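## Task

An unfixed microcentrifuge sits on a desk, and its rotor already holds four capped tubes: orange 0.5 mL, blue 2 mL, violet 2 mL and yellow 0.5 mL. From the loose rack next to it, move the green-capped 0.5 mL tube and the red-capped 2 mL tube into empty rotor holes, each sunk until its cap rests on the rotor. The six tubes, which differ only in cap and contents, must then be balanced about the rotor axis: equal volumes facing each other, or three equal volumes at equal spacing. Rotating the rotor is allowed. Every white-capped tube must finish in the rack. Then close the lid until it latches, which happens when its front edge is pushed down and the blue lamp next to the LID key lights. After that, start the machine with the SPIN key; while it runs the display shows SPINNING, and a second SPIN press stops it. Each key is labelled just above it. The score drops if the lid is still moving quickly about a finger's width above its latched rest position. Open the gripper and let go at the end. The robot must not topple or finish leaning, or the task fails.

## Robot and tools

Robot: TidyBot++, a wheeled base 0.54 m long, 0.50 m wide and 0.38 m high, carrying one seven-joint arm with a two-finger gripper. There is only one arm, so every argument is a single set of values. The shoulder is 0.12 m ahead of the base centre and 0.68 m up. Arm segments: upper arm 0.42 m, forearm 0.31 m, hand 0.31 m. The arm begins folded with the hand pointing down. Cameras: base_camera (fixed on the base, 644x364) and wrist_camera (fisheye on the hand, 644x476, looking along the hand).

Frames: the base frame has its origin on the floor below the base centre, x forward, y left, z up, in metres. hand_pose is the point between the finger pads in this frame; the hand's own z axis runs along the fingers and the fingers close along its y axis. The odometry frame is the base frame as it was when the scene began; base_odometry counts wheel turns only, so slip shows up as travel, and heading (rad, left positive, -3.142 to 3.142) drifts a little over many moves.

move: one action, built from base, joints, target and speeds, plus cameras and blocking.
- base: an object of relative offsets measured from where the base is when the command starts, along its axes at that moment. translate_m (metres, forward positive, -2 to 2), strafe_m (metres, left positive, -2 to 2), rotate_rad (radians, counter-clockwise from above positive, -6.3 to 6.3).
- joints: absolute targets by name, in radians: joint_1_rad (any angle; positive turns the arm clockwise seen from above, the opposite sense to rotate_rad), joint_2_rad -2.249 to 2.249 (shoulder, 0 is upright), joint_3_rad any, joint_4_rad -2.579 to 2.579 (elbow, 0 straight), joint_5_rad any, joint_6_rad -2.099 to 2.099 (wrist), joint_7_rad any (hand roll; pointing down, 1.57 opens the fingers left-right). gripper_pos is unitless, 0 fully open to 1 fully closed; the pad gap is about 85 x (1 - gripper_pos) mm. Unbounded joints take the short way round, so turn in steps below half a turn.
- target: an absolute hand pose in the base frame, seven numbers [x, y, z, qw, qx, qy, qz], metres then a unit quaternion. With target, joints may only contain gripper_pos.
- speeds: per-action caps, translate_m and strafe_m 0.05 to 0.5 m/s, rotate_rad 0.1 to 1.57 rad/s. When translate_m and strafe_m are combined, give a speed under just one.
- cameras: a list of base_camera, wrist_camera or all; [] gives none. blocking: true (default) waits until everything is at rest; false returns in about half a second while motion continues.
Any unknown key makes a call invalid; an out-of-range number gets it refused, and then the remaining move, wait and finished_scene calls in that reply are skipped.

wait(seconds 0 to 10, cameras): lets time pass and returns state and images. stop(cameras): brakes all running motions. zoom_image(camera, region [x0, y0, x1, y1] in pixels, at most 504 by 504): a closer look at the latest image. read_manual(section "licences"): licence texts only. finished_scene(scene 1 or 2): ends the current scene irreversibly and begins the next.

Result lines: move gives done or the worst status; base_status, joint_status and hand_status report done, moving, off_target, not_followed, contact_stop, time_out or torque_fault. hand_pose is where the hand is; hand_target is where the commanded joints would put it. joint_positions, motor_effort (percent of max, peak in brackets), base_odometry, base_tilt (degrees, forward and right positive), on_its_own (unrequested actions), pictures (image order), earlier move (for non-blocking moves), plus warnings such as ARM HIT, MOTOR HOT, joint command not followed or pose unreachable, and OVER-TEMPERATURE FAULT. An uncommanded stop or torque fault cancels the later calls in that reply.

Working hints: hand targets usually land within about 3 cm; fix by adding (wanted minus measured) to the last target. To hold still after a target, resend hand_target, not hand_pose. A load makes the arm sag. The hand can reach about 0.94 m above the floor only close to the base. Gripper at 1 squeezes hard: done means nothing is held, off_target means something is held. The arm does not avoid the desk and keeps pushing when blocked.

Avoid: dropping tubes, releasing things still in motion, slamming the lid, hard hits or shoves, twisting or overloading the grip, squeezing a tube that still sits in a hole. Do not drive or turn the base while the raised arm is caught on something, and do not swing a stretched arm sideways; both can tip the robot. Prolonged stretched or loaded poses heat the motors.

Each tool is called after "Call:" as name(argument=value, ...) on one line, values as JSON.

## Session

Call:
move()

Scene clock: 0.00 s.
base_odometry: x=+0.000 y=+0.000 heading=+0.000
base_tilt: forward=+0.0 right=-0.3
base_status: not commanded
joint_positions: joint_1_rad=-0.007 joint_2_rad=-0.301 joint_3_rad=+3.118 joint_4_rad=-2.534 joint_5_rad=+0.000 joint_6_rad=-0.886 joint_7_rad=+1.591 gripper_pos=+0.000
joint_status: not commanded
motor_effort: joint_1_rad=+0 joint_2_rad=-3 joint_3_rad=+0 joint_4_rad=+13 joint_5_rad=-1 joint_6_rad=+1 joint_7_rad=-1
hand_pose: x=+0.2486 y=+0.0043 z=+0.5789 quat_wxyz=(+0.004, +1.000, +0.025, +0.011) (m; base frame)
hand_target: x=+0.2490 y=+0.0044 z=+0.5791 quat_wxyz=(+0.004, +1.000, +0.025, +0.011) (m; base frame)
hand_status: not commanded
pictures: base_camera, wrist_camera

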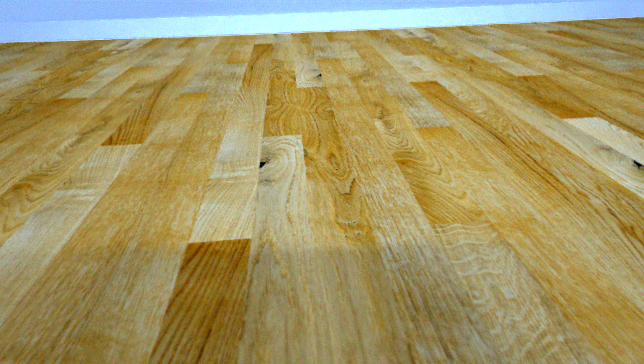

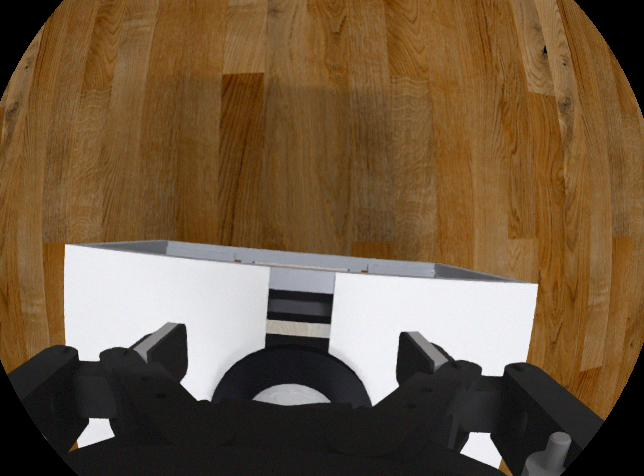

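Call:
move(joints={"joint_6_rad": 0.4})

Call:
move(base={"rotate_rad": 1.57})

Call:
move(base={"rotate_rad": 1.57})

Call:
move(base={"rotate_rad": 1.57})

Scene clock: 5.90 s.
move: done
base_odometry: x=+0.000 y=+0.000 heading=+0.000
base_tilt: forward=+0.0 right=-0.3
base_status: not commanded
joint_positions: joint_1_rad=-0.007 joint_2_rad=-0.301 joint_3_rad=+3.118 joint_4_rad=-2.534 joint_5_rad=+0.000 joint_6_rad=+0.327 joint_7_rad=+1.591 gripper_pos=+0.000
joint_status: all done
motor_effort: joint_1_rad=+0(1) joint_2_rad=-9(9) joint_3_rad=+0(1) joint_4_rad=+19(19) joint_5_rad=-1(2) joint_6_rad=+8(9) joint_7_rad=-1(1)
hand_pose: x=+0.5358 y=+0.0144 z=+0.7878 quat_wxyz=(+0.000, +0.815, +0.023, +0.579) (m; base frame)
hand_target: x=+0.5424 y=+0.0148 z=+0.8096 quat_wxyz=(+0.000, +0.793, +0.022, +0.609) (m; base frame)
hand_status: not commanded
pictures: base_camera, wrist_camera

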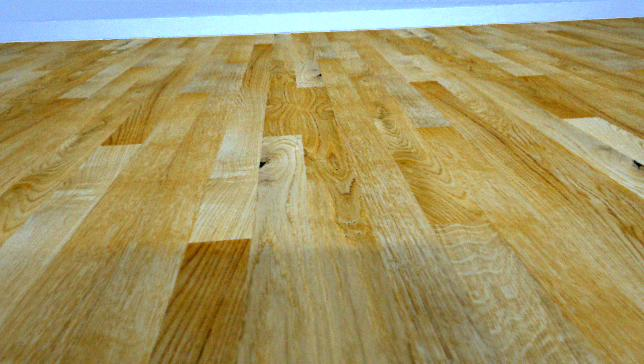

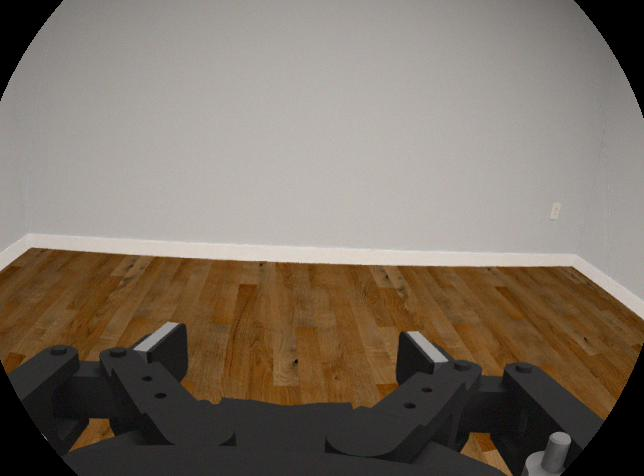

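Scene clock: 8.40 s.
move: done
base_odometry: x=+0.000 y=+0.000 heading=+1.570
base_tilt: forward=+0.0 right=-0.3
base_status: done
joint_positions: joint_1_rad=-0.007 joint_2_rad=-0.301 joint_3_rad=+3.118 joint_4_rad=-2.534 joint_5_rad=+0.000 joint_6_rad=+0.328 joint_7_rad=+1.591 gripper_pos=+0.000
joint_status: not commanded
motor_effort: joint_1_rad=+0(1) joint_2_rad=-8(10) joint_3_rad=+0(2) joint_4_rad=+18(19) joint_5_rad=-1(2) joint_6_rad=+8(9) joint_7_rad=-1(1)
hand_pose: x=+0.5359 y=+0.0144 z=+0.7882 quat_wxyz=(+0.000, +0.815, +0.023, +0.580) (m; base frame)
hand_target: x=+0.5424 y=+0.0148 z=+0.8096 quat_wxyz=(+0.000, +0.793, +0.022, +0.609) (m; base frame)
hand_status: not commanded
pictures: base_camera, wrist_camera

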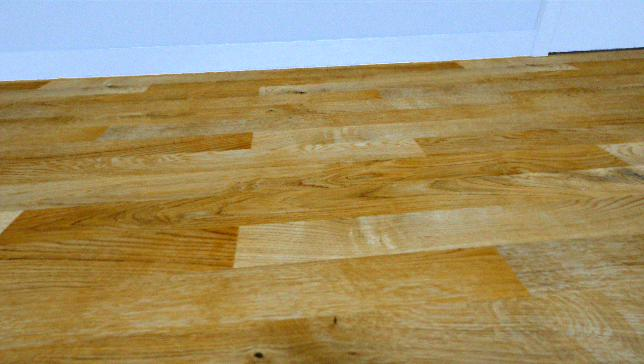

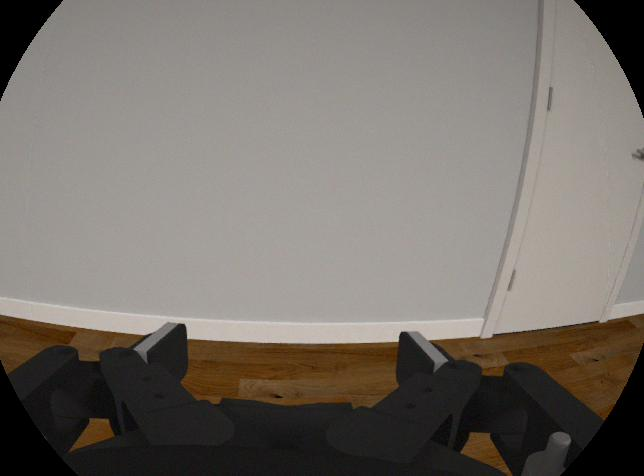

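Scene clock: 10.70 s.
move: done
base_odometry: x=+0.000 y=+0.000 heading=+3.140
base_tilt: forward=+0.0 right=-0.3
base_status: done
joint_positions: joint_1_rad=-0.007 joint_2_rad=-0.301 joint_3_rad=+3.118 joint_4_rad=-2.534 joint_5_rad=+0.000 joint_6_rad=+0.328 joint_7_rad=+1.591 gripper_pos=+0.000
joint_status: not commanded
motor_effort: joint_1_rad=+0(1) joint_2_rad=-9(10) joint_3_rad=+0(2) joint_4_rad=+18(19) joint_5_rad=-1(2) joint_6_rad=+9(9) joint_7_rad=-1(1)
hand_pose: x=+0.5359 y=+0.0146 z=+0.7883 quat_wxyz=(+0.000, +0.814, +0.023, +0.580) (m; base frame)
hand_target: x=+0.5424 y=+0.0148 z=+0.8096 quat_wxyz=(+0.000, +0.793, +0.022, +0.609) (m; base frame)
hand_status: not commanded
pictures: base_camera, wrist_camera

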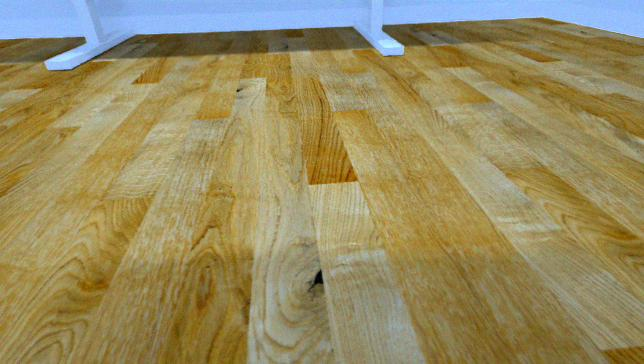

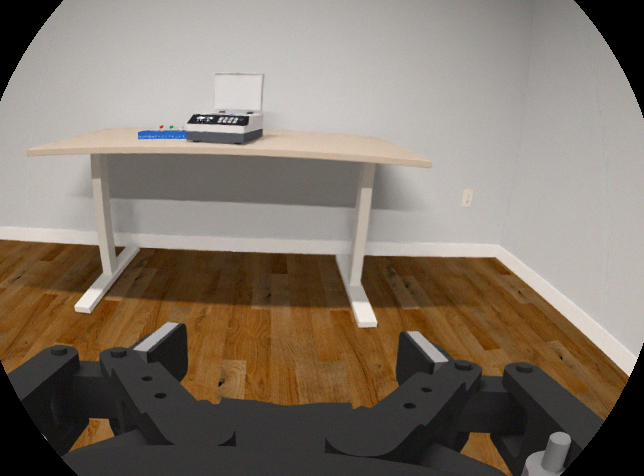

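Scene clock: 13.00 s.
move: done
base_odometry: x=+0.000 y=+0.000 heading=-1.573
base_tilt: forward=+0.0 right=-0.3
base_status: done
joint_positions: joint_1_rad=-0.007 joint_2_rad=-0.301 joint_3_rad=+3.118 joint_4_rad=-2.534 joint_5_rad=+0.000 joint_6_rad=+0.329 joint_7_rad=+1.591 gripper_pos=+0.000
joint_status: not commanded
motor_effort: joint_1_rad=+0(1) joint_2_rad=-9(10) joint_3_rad=+0(1) joint_4_rad=+18(19) joint_5_rad=-1(2) joint_6_rad=+8(9) joint_7_rad=-1(1)
hand_pose: x=+0.5359 y=+0.0148 z=+0.7884 quat_wxyz=(+0.000, +0.814, +0.023, +0.580) (m; base frame)
hand_target: x=+0.5424 y=+0.0148 z=+0.8096 quat_wxyz=(+0.000, +0.793, +0.022, +0.609) (m; base frame)
hand_status: not commanded
pictures: base_camera, wrist_camera

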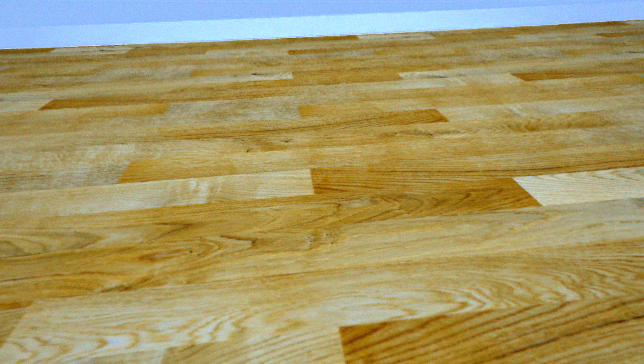

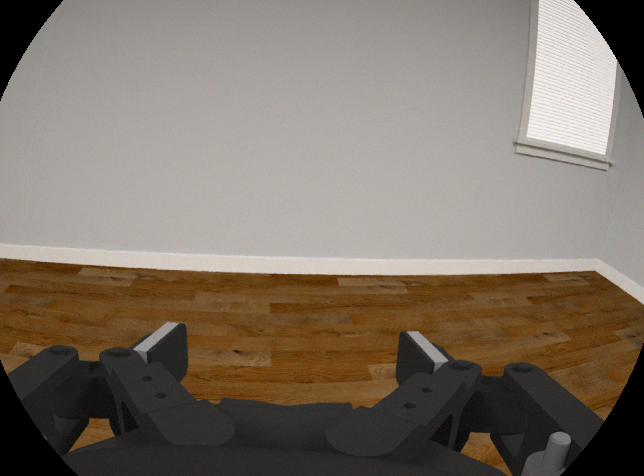

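Call:
move(base={"rotate_rad": -1.57}, cameras=[])

Call:
move(base={"translate_m": 0.8, "strafe_m": 0.45})

Scene clock: 22.63 s.
move: done
base_odometry: x=+0.000 y=+0.000 heading=+3.140
base_tilt: forward=+0.0 right=-0.3
base_status: done
joint_positions: joint_1_rad=-0.007 joint_2_rad=-0.301 joint_3_rad=+3.118 joint_4_rad=-2.534 joint_5_rad=+0.000 joint_6_rad=+0.329 joint_7_rad=+1.591 gripper_pos=+0.000
joint_status: not commanded
motor_effort: joint_1_rad=+0(1) joint_2_rad=-9(9) joint_3_rad=+0(1) joint_4_rad=+18(19) joint_5_rad=-1(2) joint_6_rad=+9(9) joint_7_rad=-1(1)
hand_pose: x=+0.5360 y=+0.0148 z=+0.7884 quat_wxyz=(+0.000, +0.814, +0.023, +0.580) (m; base frame)
hand_target: x=+0.5424 y=+0.0148 z=+0.8096 quat_wxyz=(+0.000, +0.793, +0.022, +0.609) (m; base frame)
hand_status: not commanded
pictures: none
No camera images: "cameras" was empty.

Scene clock: 25.60 s.
move: done
base_odometry: x=-0.801 y=-0.449 heading=+3.139
base_tilt: forward=+0.0 right=-0.3
base_status: done
joint_positions: joint_1_rad=-0.007 joint_2_rad=-0.301 joint_3_rad=+3.118 joint_4_rad=-2.534 joint_5_rad=+0.000 joint_6_rad=+0.330 joint_7_rad=+1.591 gripper_pos=+0.000
joint_status: not commanded
motor_effort: joint_1_rad=+0(1) joint_2_rad=-9(11) joint_3_rad=+0(1) joint_4_rad=+18(19) joint_5_rad=-1(1) joint_6_rad=+8(9) joint_7_rad=-1(2)
hand_pose: x=+0.5361 y=+0.0148 z=+0.7890 quat_wxyz=(+0.000, +0.814, +0.023, +0.581) (m; base frame)
hand_target: x=+0.5424 y=+0.0148 z=+0.8096 quat_wxyz=(+0.000, +0.793, +0.022, +0.609) (m; base frame)
hand_status: not commanded
pictures: base_camera, wrist_camera

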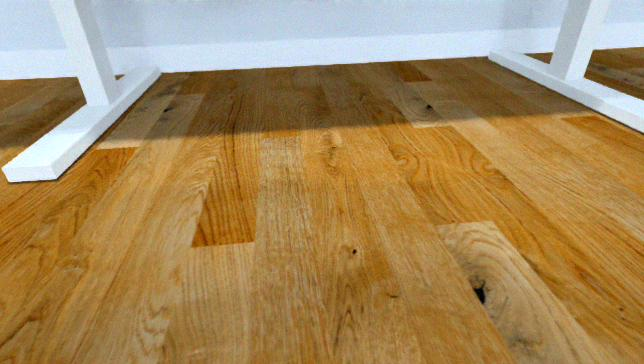

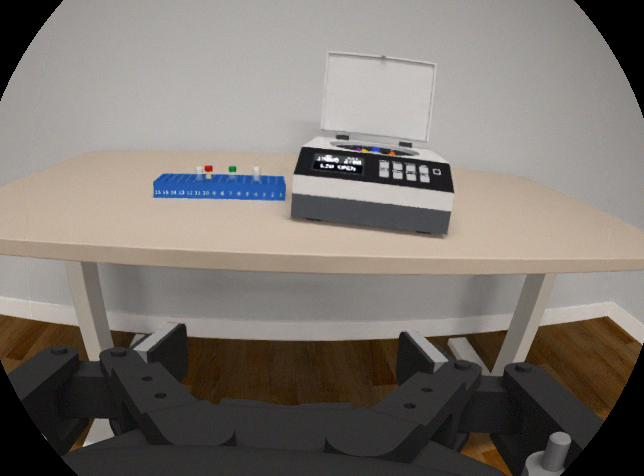

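Call:
zoom_image(camera="wrist_camera", region=[140, 40, 470, 240])

Call:
move(target=[0.42, 0.0, 0.92, 0.0, 1.0, 0.0, 0.0])

Scaled by 1.527.

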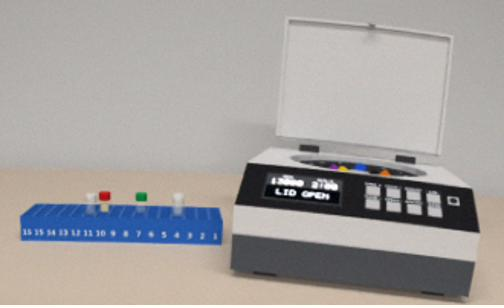

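Scene clock: 48.23 s.
move: off_target
base_odometry: x=-0.801 y=-0.449 heading=+3.139
base_tilt: forward=+0.0 right=-0.3
base_status: not commanded
joint_positions: joint_1_rad=-0.007 joint_2_rad=+0.017 joint_3_rad=+3.156 joint_4_rad=-1.128 joint_5_rad=+0.000 joint_6_rad=-1.918 joint_7_rad=+1.591 gripper_pos=+0.000
joint_status: not commanded
motor_effort: joint_1_rad=+0(0) joint_2_rad=-18(19) joint_3_rad=+0(1) joint_4_rad=+15(21) joint_5_rad=-1(2) joint_6_rad=+2(9) joint_7_rad=-1(1)
hand_pose: x=+0.4372 y=-0.0010 z=+0.9220 quat_wxyz=(+0.001, +0.999, +0.007, +0.039) (m; base frame)
hand_target: x=+0.4200 y=+0.0000 z=+0.9200 quat_wxyz=(+0.000, +1.000, +0.000, +0.000) (m; base frame)
hand_status: off_target (0.017 m and 4.6 deg from the pose sent, 0.176 m and 71.1 deg at the start)
pictures: base_camera, wrist_camera

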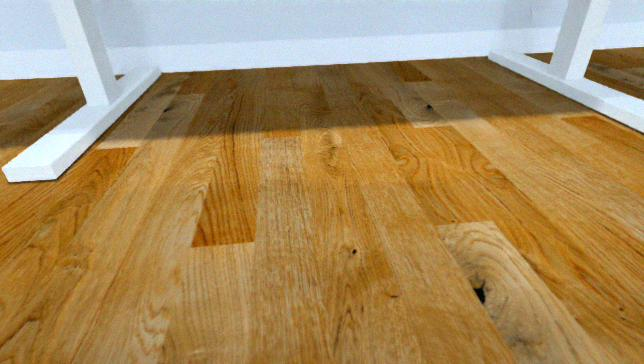

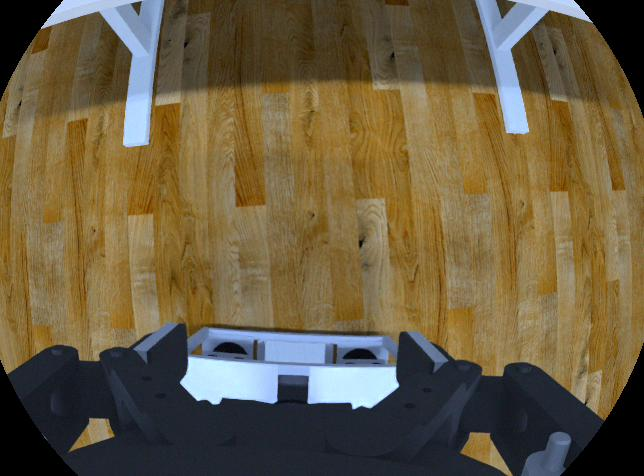

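Call:
move(base={"translate_m": 0.35})

Call:
zoom_image(camera="wrist_camera", region=[100, 0, 600, 330])

Scene clock: 54.40 s.
move: done
base_odometry: x=-1.151 y=-0.448 heading=+3.140
base_tilt: forward=+0.1 right=-0.3
base_status: done
joint_positions: joint_1_rad=-0.008 joint_2_rad=+0.035 joint_3_rad=+3.157 joint_4_rad=-1.126 joint_5_rad=+0.000 joint_6_rad=-1.925 joint_7_rad=+1.591 gripper_pos=+0.000
joint_status: not commanded
motor_effort: joint_1_rad=+0(1) joint_2_rad=-18(22) joint_3_rad=+0(1) joint_4_rad=+16(16) joint_5_rad=-1(2) joint_6_rad=+1(2) joint_7_rad=+0(1)
hand_pose: x=+0.4395 y=-0.0010 z=+0.9164 quat_wxyz=(+0.001, +1.000, +0.006, +0.027) (m; base frame)
hand_target: x=+0.4200 y=+0.0000 z=+0.9200 quat_wxyz=(+0.000, +1.000, +0.000, +0.000) (m; base frame)
hand_status: not commanded
pictures: base_camera, wrist_camera

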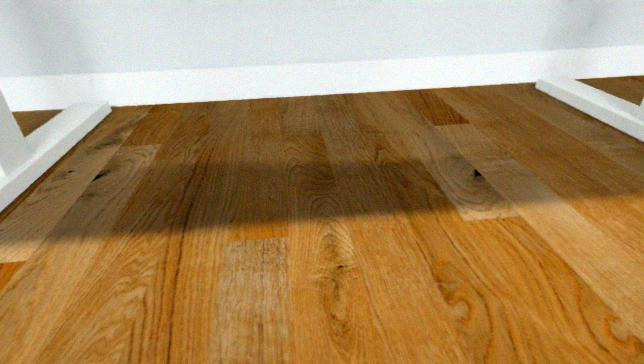

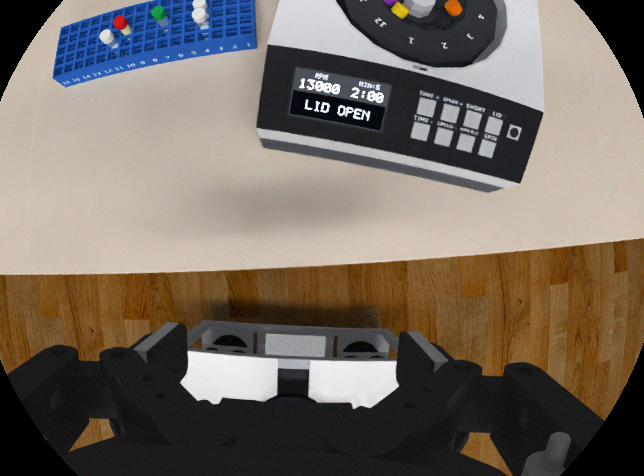

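Scaled by 1.008.

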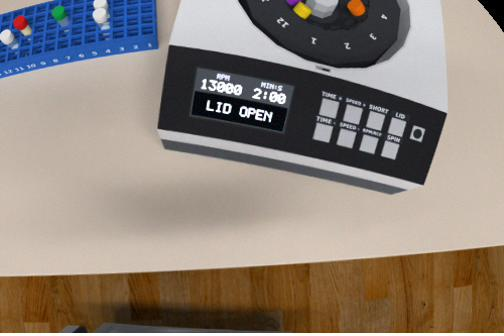

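Call:
move(base={"translate_m": 0.2})

Call:
zoom_image(camera="wrist_camera", region=[250, 0, 610, 260])

Call:
zoom_image(camera="wrist_camera", region=[20, 60, 280, 260])

Scene clock: 63.10 s.
move: done
base_odometry: x=-1.351 y=-0.448 heading=+3.140
base_tilt: forward=+0.1 right=-0.3
base_status: done
joint_positions: joint_1_rad=-0.008 joint_2_rad=+0.037 joint_3_rad=+3.157 joint_4_rad=-1.126 joint_5_rad=+0.000 joint_6_rad=-1.927 joint_7_rad=+1.591 gripper_pos=+0.000
joint_status: not commanded
motor_effort: joint_1_rad=+0(1) joint_2_rad=-19(23) joint_3_rad=+0(1) joint_4_rad=+16(16) joint_5_rad=-1(2) joint_6_rad=+1(2) joint_7_rad=+0(1)
hand_pose: x=+0.4396 y=-0.0011 z=+0.9160 quat_wxyz=(+0.001, +1.000, +0.006, +0.026) (m; base frame)
hand_target: x=+0.4200 y=+0.0000 z=+0.9200 quat_wxyz=(+0.000, +1.000, +0.000, +0.000) (m; base frame)
hand_status: not commanded
pictures: base_camera, wrist_camera

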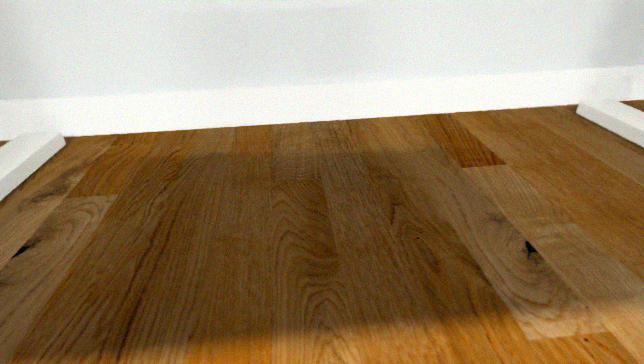

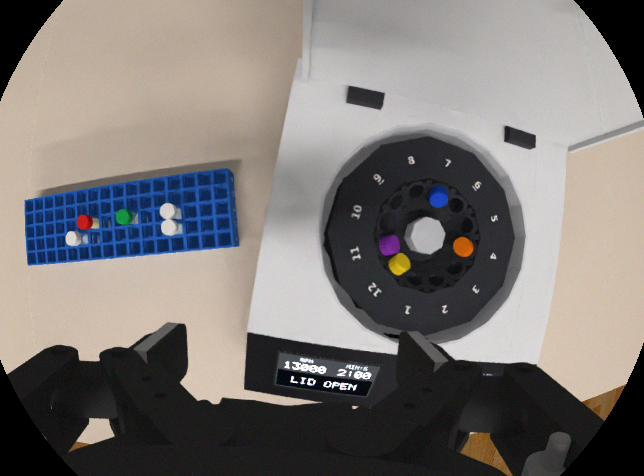

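Scaled by 1.400.

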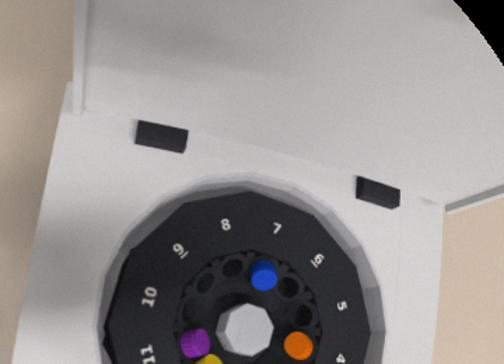

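Scaled by 1.938.

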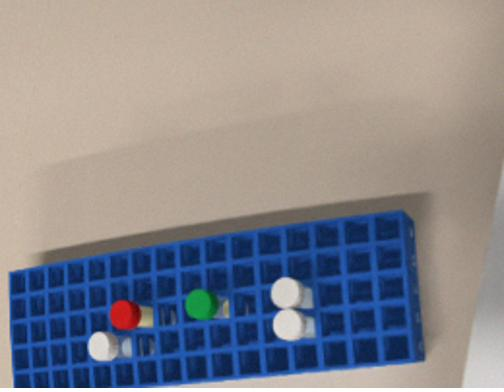

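Call:
zoom_image(camera="wrist_camera", region=[360, 170, 500, 300])

Call:
zoom_image(camera="wrist_camera", region=[60, 180, 200, 260])

Scaled by 3.600.

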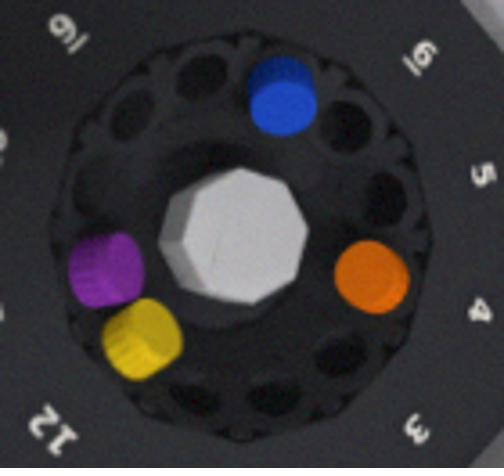

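Scaled by 3.600.

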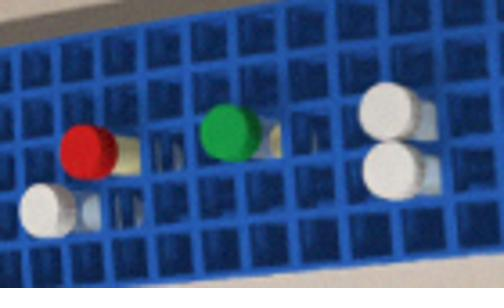

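Call:
move(target=[0.42, 0.22, 0.91, 0.0, 1.0, 0.0, 0.0], cameras=["wrist_camera"])

Call:
zoom_image(camera="wrist_camera", region=[200, 150, 460, 310])

Call:
move(target=[0.38, -0.08, 0.93, 0.0, 1.0, 0.0, 0.0], cameras=["wrist_camera"])

Call:
zoom_image(camera="wrist_camera", region=[220, 110, 420, 290])

Scene clock: 94.30 s.
move: off_target
base_odometry: x=-1.351 y=-0.448 heading=+3.140
base_tilt: forward=+0.0 right=-0.3
base_status: not commanded
joint_positions: joint_1_rad=-0.518 joint_2_rad=+0.196 joint_3_rad=+3.011 joint_4_rad=-0.959 joint_5_rad=+0.001 joint_6_rad=-1.927 joint_7_rad=+0.970 gripper_pos=+0.000
joint_status: not commanded
motor_effort: joint_1_rad=+0(1) joint_2_rad=-25(25) joint_3_rad=-1(1) joint_4_rad=+16(16) joint_5_rad=-1(2) joint_6_rad=+1(2) joint_7_rad=-1(1)
hand_pose: x=+0.4302 y=+0.2290 z=+0.9116 quat_wxyz=(-0.028, +0.999, +0.022, +0.018) (m; base frame)
hand_target: x=+0.4200 y=+0.2200 z=+0.9100 quat_wxyz=(+0.000, +1.000, +0.000, +0.000) (m; base frame)
hand_status: off_target (0.014 m and 4.6 deg from the pose sent, 0.222 m and 3.1 deg at the start)
pictures: wrist_camera

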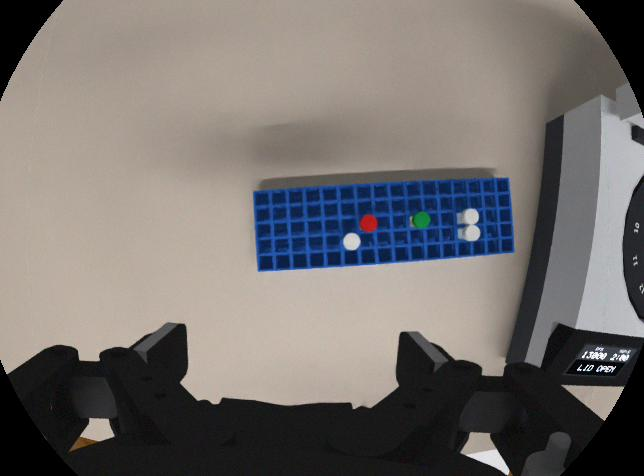

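Scaled by 1.938.

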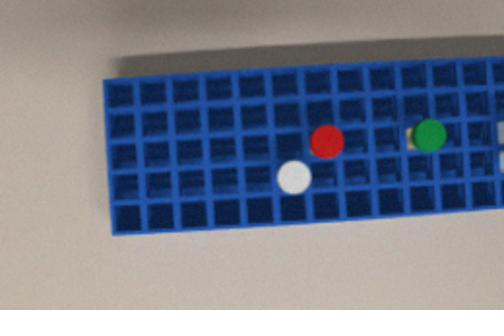

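Scene clock: 96.53 s.
move: off_target
base_odometry: x=-1.351 y=-0.448 heading=+3.140
base_tilt: forward=+0.0 right=-0.3
base_status: not commanded
joint_positions: joint_1_rad=+0.098 joint_2_rad=-0.021 joint_3_rad=+3.312 joint_4_rad=-1.128 joint_5_rad=+0.001 joint_6_rad=-1.956 joint_7_rad=+1.810 gripper_pos=+0.000
joint_status: not commanded
motor_effort: joint_1_rad=+0(2) joint_2_rad=-16(26) joint_3_rad=+0(2) joint_4_rad=+16(16) joint_5_rad=-1(2) joint_6_rad=+1(2) joint_7_rad=-1(1)
hand_pose: x=+0.4073 y=-0.0786 z=+0.9327 quat_wxyz=(+0.008, +0.999, -0.015, +0.038) (m; base frame)
hand_target: x=+0.3800 y=-0.0800 z=+0.9300 quat_wxyz=(+0.000, +1.000, +0.000, +0.000) (m; base frame)
hand_status: off_target (0.028 m and 4.8 deg from the pose sent, 0.314 m and 4.6 deg at the start)
pictures: wrist_camera

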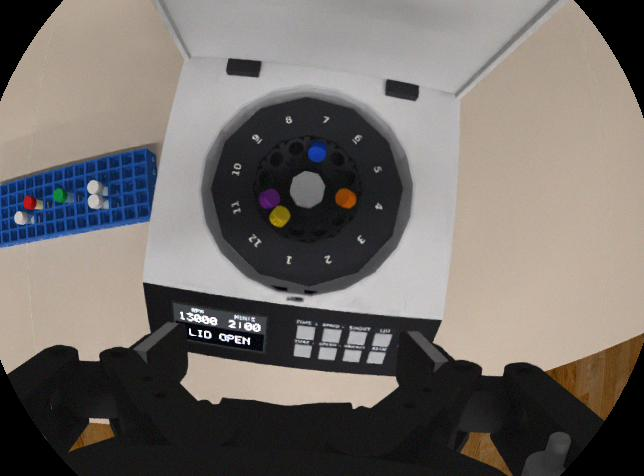

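Scaled by 2.520.

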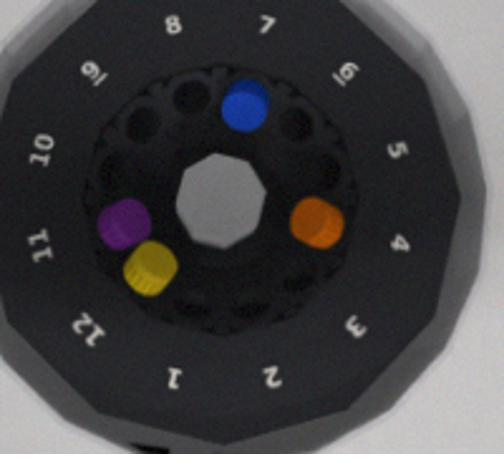

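Call:
move(target=[0.28, -0.08, 0.98, 0.0, 0.924, 0.0, 0.383], cameras=["wrist_camera"])

Call:
zoom_image(camera="wrist_camera", region=[220, 140, 440, 300])

Scene clock: 114.93 s.
move: off_target
base_odometry: x=-1.351 y=-0.448 heading=+3.140
base_tilt: forward=+0.0 right=-0.3
base_status: not commanded
joint_positions: joint_1_rad=-0.068 joint_2_rad=-0.749 joint_3_rad=+3.371 joint_4_rad=-1.556 joint_5_rad=+0.001 joint_6_rad=-1.609 joint_7_rad=+1.805 gripper_pos=+0.000
joint_status: not commanded
motor_effort: joint_1_rad=+0(1) joint_2_rad=+10(18) joint_3_rad=-2(2) joint_4_rad=+15(16) joint_5_rad=-2(3) joint_6_rad=+6(7) joint_7_rad=-1(1)
hand_pose: x=+0.2667 y=-0.0592 z=+0.9711 quat_wxyz=(-0.013, +0.934, +0.035, +0.355) (m; base frame)
hand_target: x=+0.2800 y=-0.0800 z=+0.9800 quat_wxyz=(+0.000, +0.924, +0.000, +0.383) (m; base frame)
hand_status: off_target (0.026 m and 5.5 deg from the pose sent, 0.136 m and 40.7 deg at the start)
pictures: wrist_camera

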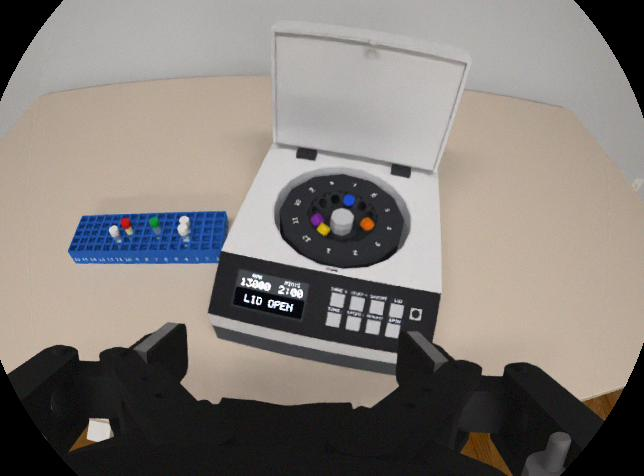

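Scaled by 2.291.

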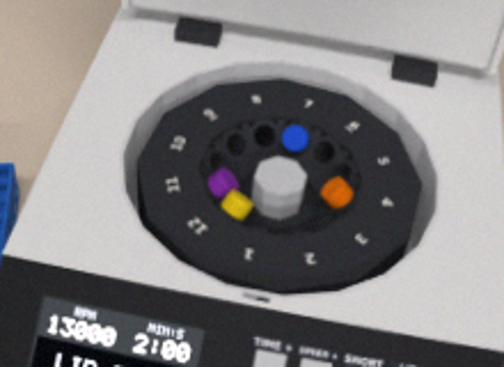

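Call:
move(target=[0.39, 0.15, 0.93, 0.0, 1.0, 0.0, 0.0], joints={"gripper_pos": 0.8}, cameras=["wrist_camera"])

Call:
move(joints={"gripper_pos": 1.0}, cameras=["wrist_camera"])

Scene clock: 140.50 s.
move: off_target
base_odometry: x=-1.351 y=-0.448 heading=+3.140
base_tilt: forward=+0.0 right=-0.3
base_status: not commanded
joint_positions: joint_1_rad=-0.326 joint_2_rad=+0.066 joint_3_rad=+2.971 joint_4_rad=-1.053 joint_5_rad=+0.001 joint_6_rad=-1.957 joint_7_rad=+1.109 gripper_pos=+0.800
joint_status: all done
motor_effort: joint_1_rad=+0(1) joint_2_rad=-20(21) joint_3_rad=+0(3) joint_4_rad=+16(16) joint_5_rad=-1(3) joint_6_rad=+1(7) joint_7_rad=-1(1)
hand_pose: x=+0.4089 y=+0.1553 z=+0.9289 quat_wxyz=(-0.020, +0.999, +0.017, +0.027) (m; base frame)
hand_target: x=+0.3900 y=+0.1500 z=+0.9300 quat_wxyz=(+0.000, +1.000, +0.000, +0.000) (m; base frame)
hand_status: off_target (0.020 m and 4.4 deg from the pose sent, 0.246 m and 41.8 deg at the start)
pictures: wrist_camera

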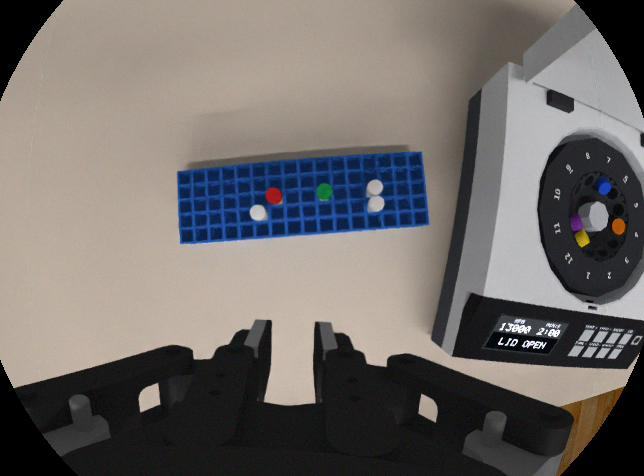

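Scene clock: 141.13 s.
move: done
base_odometry: x=-1.351 y=-0.448 heading=+3.140
base_tilt: forward=+0.1 right=-0.3
base_status: not commanded
joint_positions: joint_1_rad=-0.326 joint_2_rad=+0.066 joint_3_rad=+2.971 joint_4_rad=-1.053 joint_5_rad=+0.001 joint_6_rad=-1.958 joint_7_rad=+1.108 gripper_pos=+0.999
joint_status: all done
motor_effort: joint_1_rad=+0(0) joint_2_rad=-19(20) joint_3_rad=+0(1) joint_4_rad=+15(16) joint_5_rad=-1(1) joint_6_rad=+1(2) joint_7_rad=-1(1)
hand_pose: x=+0.4086 y=+0.1551 z=+0.9289 quat_wxyz=(-0.020, +0.999, +0.016, +0.027) (m; base frame)
hand_target: x=+0.3900 y=+0.1500 z=+0.9300 quat_wxyz=(+0.000, +1.000, +0.000, +0.000) (m; base frame)
hand_status: not commanded
pictures: wrist_camera

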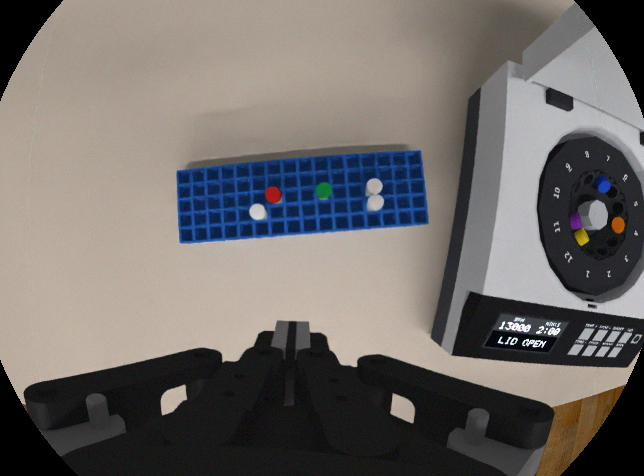

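Call:
move(target=[0.485, 0.164, 0.89, 0.0, 0.924, -0.383, 0.0], joints={"gripper_pos": 0.65}, cameras=["wrist_camera"])

Scene clock: 156.33 s.
move: off_target
base_odometry: x=-1.351 y=-0.448 heading=+3.140
base_tilt: forward=+0.0 right=-0.3
base_status: not commanded
joint_positions: joint_1_rad=-0.427 joint_2_rad=+0.257 joint_3_rad=+3.170 joint_4_rad=-0.960 joint_5_rad=+0.001 joint_6_rad=-1.960 joint_7_rad=+0.433 gripper_pos=+0.650
joint_status: all done
motor_effort: joint_1_rad=+0(1) joint_2_rad=-27(30) joint_3_rad=+0(1) joint_4_rad=+15(17) joint_5_rad=-1(1) joint_6_rad=+1(2) joint_7_rad=-1(1)
hand_pose: x=+0.4783 y=+0.1547 z=+0.8864 quat_wxyz=(+0.015, +0.933, -0.361, -0.010) (m; base frame)
hand_target: x=+0.4850 y=+0.1640 z=+0.8900 quat_wxyz=(+0.000, +0.924, -0.383, +0.000) (m; base frame)
hand_status: off_target (0.012 m and 3.4 deg from the pose sent, 0.086 m and 47.0 deg at the start)
pictures: wrist_camera

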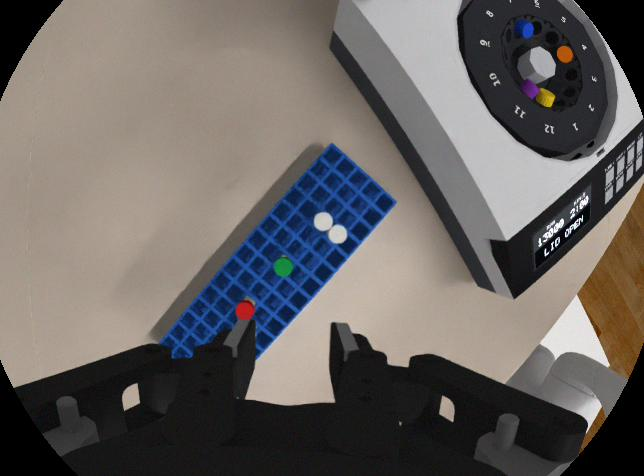

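Call:
move(target=[0.508, 0.180, 0.875, 0.0, 0.924, -0.383, 0.0], cameras=["wrist_camera"])

Call:
zoom_image(camera="wrist_camera", region=[200, 240, 400, 400])

Scene clock: 160.40 s.
move: off_target
base_odometry: x=-1.351 y=-0.448 heading=+3.140
base_tilt: forward=+0.1 right=-0.3
base_status: not commanded
joint_positions: joint_1_rad=-0.458 joint_2_rad=+0.311 joint_3_rad=+3.203 joint_4_rad=-0.922 joint_5_rad=+0.000 joint_6_rad=-1.960 joint_7_rad=+0.428 gripper_pos=+0.650
joint_status: not commanded
motor_effort: joint_1_rad=+0(1) joint_2_rad=-29(31) joint_3_rad=+0(1) joint_4_rad=+15(16) joint_5_rad=-1(1) joint_6_rad=+1(1) joint_7_rad=-1(1)
hand_pose: x=+0.4947 y=+0.1639 z=+0.8756 quat_wxyz=(+0.025, +0.931, -0.363, -0.011) (m; base frame)
hand_target: x=+0.5080 y=+0.1800 z=+0.8750 quat_wxyz=(+0.000, +0.924, -0.383, +0.000) (m; base frame)
hand_status: off_target (0.021 m and 3.9 deg from the pose sent, 0.041 m and 3.4 deg at the start)
pictures: wrist_camera

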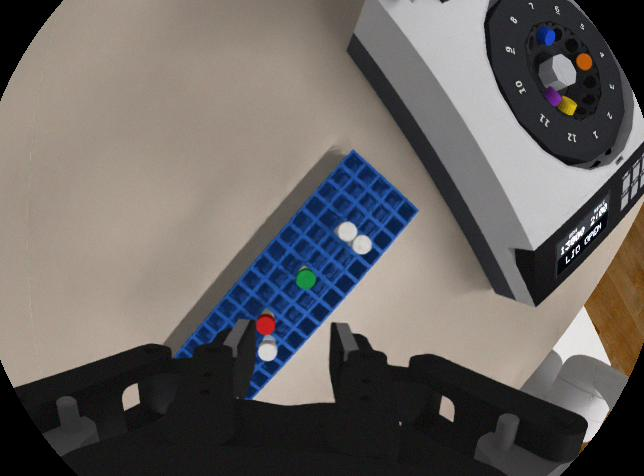

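Scaled by 2.520.

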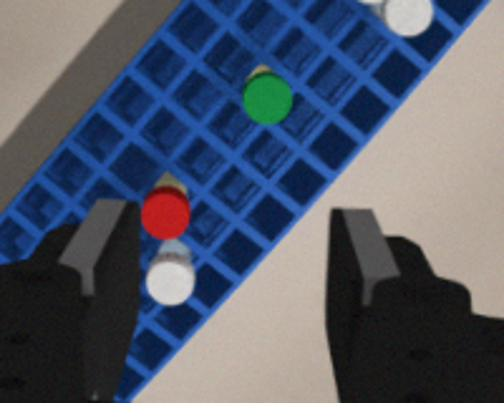

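Call:
move(target=[0.516, 0.196, 0.855, 0.0, 0.924, -0.383, 0.0], cameras=["wrist_camera"])

Call:
zoom_image(camera="wrist_camera", region=[200, 240, 400, 400])

Scene clock: 167.00 s.
move: off_target
base_odometry: x=-1.351 y=-0.448 heading=+3.140
base_tilt: forward=+0.1 right=-0.3
base_status: not commanded
joint_positions: joint_1_rad=-0.487 joint_2_rad=+0.330 joint_3_rad=+3.207 joint_4_rad=-0.943 joint_5_rad=+0.000 joint_6_rad=-1.918 joint_7_rad=+0.403 gripper_pos=+0.650
joint_status: not commanded
motor_effort: joint_1_rad=+0(1) joint_2_rad=-30(31) joint_3_rad=+0(1) joint_4_rad=+15(16) joint_5_rad=+0(1) joint_6_rad=+0(1) joint_7_rad=-1(1)
hand_pose: x=+0.5014 y=+0.1789 z=+0.8614 quat_wxyz=(+0.025, +0.931, -0.363, -0.009) (m; base frame)
hand_target: x=+0.5160 y=+0.1960 z=+0.8550 quat_wxyz=(+0.000, +0.924, -0.383, +0.000) (m; base frame)
hand_status: off_target (0.023 m and 3.9 deg from the pose sent, 0.044 m and 3.9 deg at the start)
pictures: wrist_camera

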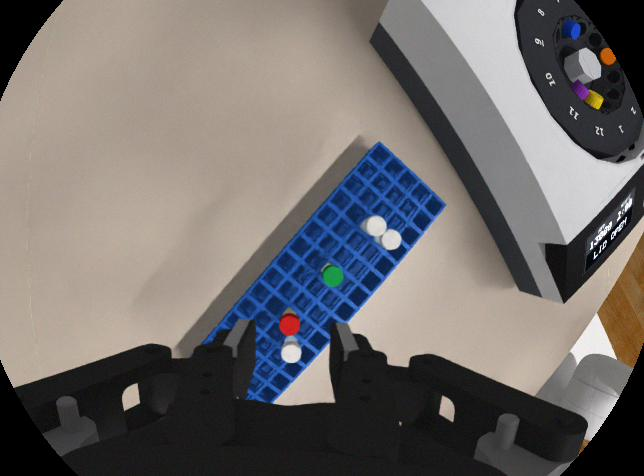

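Scaled by 2.520.

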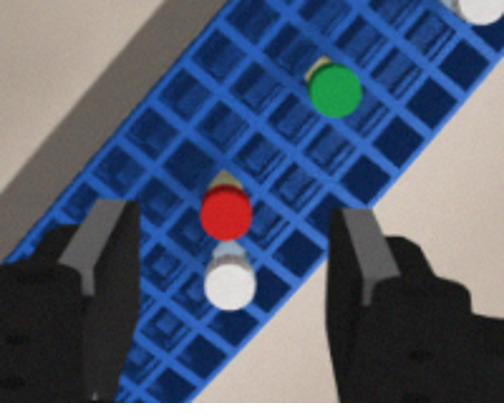

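Call:
move(target=[0.519, 0.193, 0.823, 0.0, 0.924, -0.383, 0.0], cameras=["wrist_camera"])

Call:
zoom_image(camera="wrist_camera", region=[200, 240, 400, 400])

Scene clock: 173.57 s.
move: off_target
base_odometry: x=-1.351 y=-0.448 heading=+3.140
base_tilt: forward=+0.0 right=-0.3
base_status: not commanded
joint_positions: joint_1_rad=-0.487 joint_2_rad=+0.329 joint_3_rad=+3.207 joint_4_rad=-1.068 joint_5_rad=+0.000 joint_6_rad=-1.818 joint_7_rad=+0.403 gripper_pos=+0.650
joint_status: not commanded
motor_effort: joint_1_rad=+0(1) joint_2_rad=-30(32) joint_3_rad=+0(0) joint_4_rad=+16(17) joint_5_rad=-1(1) joint_6_rad=+0(1) joint_7_rad=+0(1)
hand_pose: x=+0.5031 y=+0.1788 z=+0.8240 quat_wxyz=(+0.033, +0.931, -0.363, -0.017) (m; base frame)
hand_target: x=+0.5190 y=+0.1930 z=+0.8230 quat_wxyz=(+0.000, +0.924, -0.383, +0.000) (m; base frame)
hand_status: off_target (0.021 m and 4.9 deg from the pose sent, 0.045 m and 3.9 deg at the start)
pictures: wrist_camera

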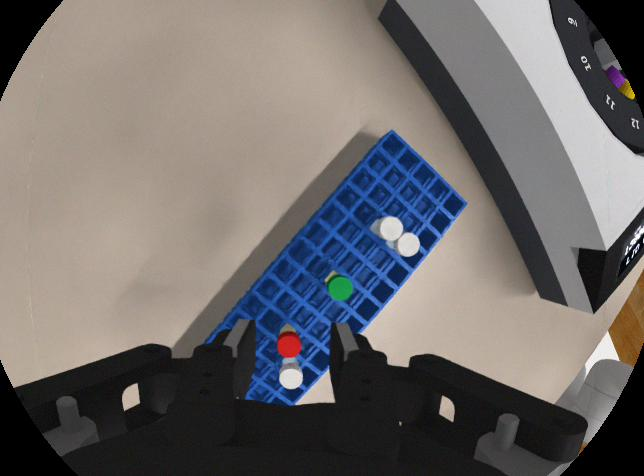

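Scaled by 2.520.

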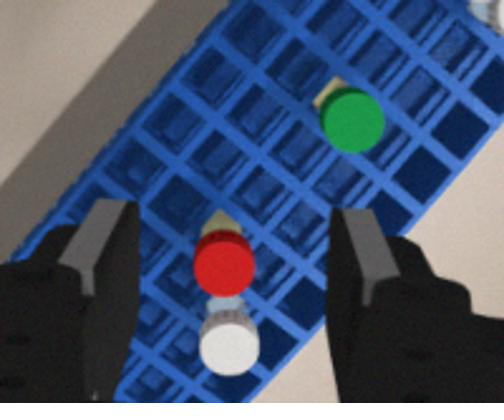

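Call:
move(target=[0.519, 0.193, 0.795, 0.0, 0.924, -0.383, 0.0], cameras=["wrist_camera"])

Call:
zoom_image(camera="wrist_camera", region=[200, 240, 400, 400])

Scene clock: 181.17 s.
move: off_target
base_odometry: x=-1.351 y=-0.448 heading=+3.140
base_tilt: forward=+0.1 right=-0.3
base_status: not commanded
joint_positions: joint_1_rad=-0.487 joint_2_rad=+0.321 joint_3_rad=+3.205 joint_4_rad=-1.171 joint_5_rad=+0.000 joint_6_rad=-1.724 joint_7_rad=+0.403 gripper_pos=+0.650
joint_status: not commanded
motor_effort: joint_1_rad=+0(0) joint_2_rad=-30(32) joint_3_rad=+0(0) joint_4_rad=+16(17) joint_5_rad=-1(1) joint_6_rad=+0(1) joint_7_rad=-1(1)
hand_pose: x=+0.5033 y=+0.1788 z=+0.7953 quat_wxyz=(+0.034, +0.931, -0.362, -0.018) (m; base frame)
hand_target: x=+0.5190 y=+0.1930 z=+0.7950 quat_wxyz=(+0.000, +0.924, -0.383, +0.000) (m; base frame)
hand_status: off_target (0.021 m and 5.1 deg from the pose sent, 0.036 m and 4.9 deg at the start)
pictures: wrist_camera

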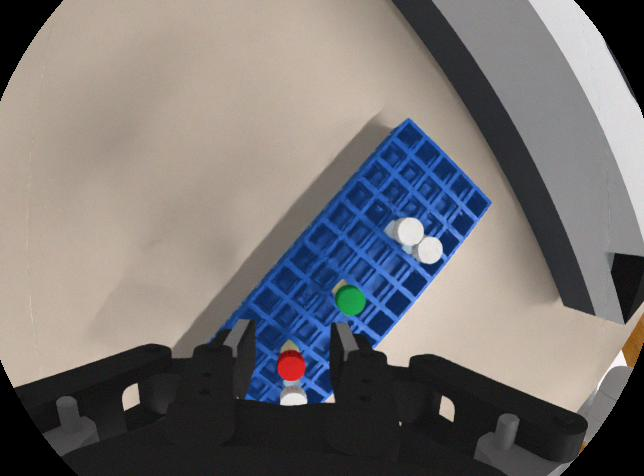

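Scaled by 2.520.

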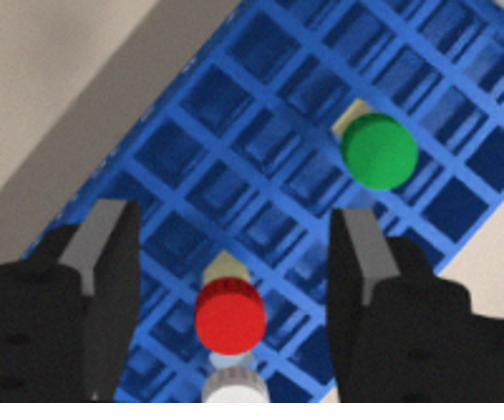

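Call:
move(target=[0.517, 0.195, 0.794, 0.0, 0.924, -0.383, 0.0], cameras=[])

Call:
move(joints={"gripper_pos": 0.93}, cameras=["wrist_camera"])

Call:
zoom_image(camera="wrist_camera", region=[200, 240, 400, 400])

Scene clock: 188.17 s.
move: off_target
base_odometry: x=-1.351 y=-0.448 heading=+3.140
base_tilt: forward=+0.1 right=-0.3
base_status: not commanded
joint_positions: joint_1_rad=-0.487 joint_2_rad=+0.320 joint_3_rad=+3.205 joint_4_rad=-1.176 joint_5_rad=+0.000 joint_6_rad=-1.717 joint_7_rad=+0.398 gripper_pos=+0.650
joint_status: not commanded
motor_effort: joint_1_rad=+0(0) joint_2_rad=-30(31) joint_3_rad=+0(0) joint_4_rad=+16(17) joint_5_rad=-1(1) joint_6_rad=+0(1) joint_7_rad=-1(1)
hand_pose: x=+0.5037 y=+0.1789 z=+0.7940 quat_wxyz=(+0.033, +0.930, -0.365, -0.017) (m; base frame)
hand_target: x=+0.5170 y=+0.1950 z=+0.7940 quat_wxyz=(+0.000, +0.924, -0.383, +0.000) (m; base frame)
hand_status: off_target (0.021 m and 4.8 deg from the pose sent, 0.021 m and 5.1 deg at the start)
pictures: none
No camera images: "cameras" was empty.

Scene clock: 188.83 s.
move: done
base_odometry: x=-1.351 y=-0.448 heading=+3.140
base_tilt: forward=+0.1 right=-0.3
base_status: not commanded
joint_positions: joint_1_rad=-0.487 joint_2_rad=+0.320 joint_3_rad=+3.205 joint_4_rad=-1.176 joint_5_rad=+0.000 joint_6_rad=-1.717 joint_7_rad=+0.398 gripper_pos=+0.930
joint_status: all done
motor_effort: joint_1_rad=+0(0) joint_2_rad=-30(31) joint_3_rad=+0(0) joint_4_rad=+17(17) joint_5_rad=-1(1) joint_6_rad=+0(1) joint_7_rad=-1(1)
hand_pose: x=+0.5037 y=+0.1789 z=+0.7940 quat_wxyz=(+0.033, +0.930, -0.365, -0.017) (m; base frame)
hand_target: x=+0.5170 y=+0.1950 z=+0.7940 quat_wxyz=(+0.000, +0.924, -0.383, +0.000) (m; base frame)
hand_status: not commanded
pictures: wrist_camera

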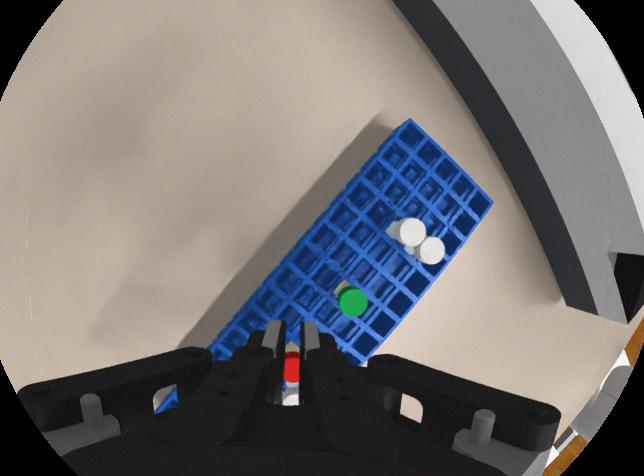

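Scaled by 2.520.

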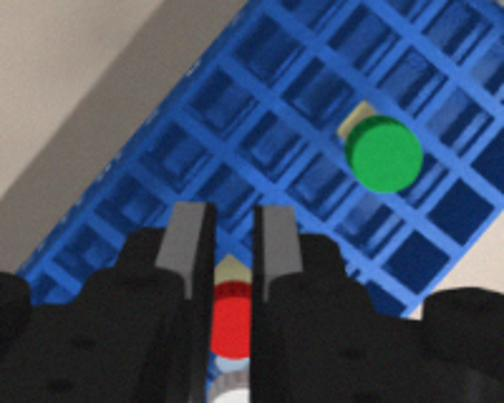

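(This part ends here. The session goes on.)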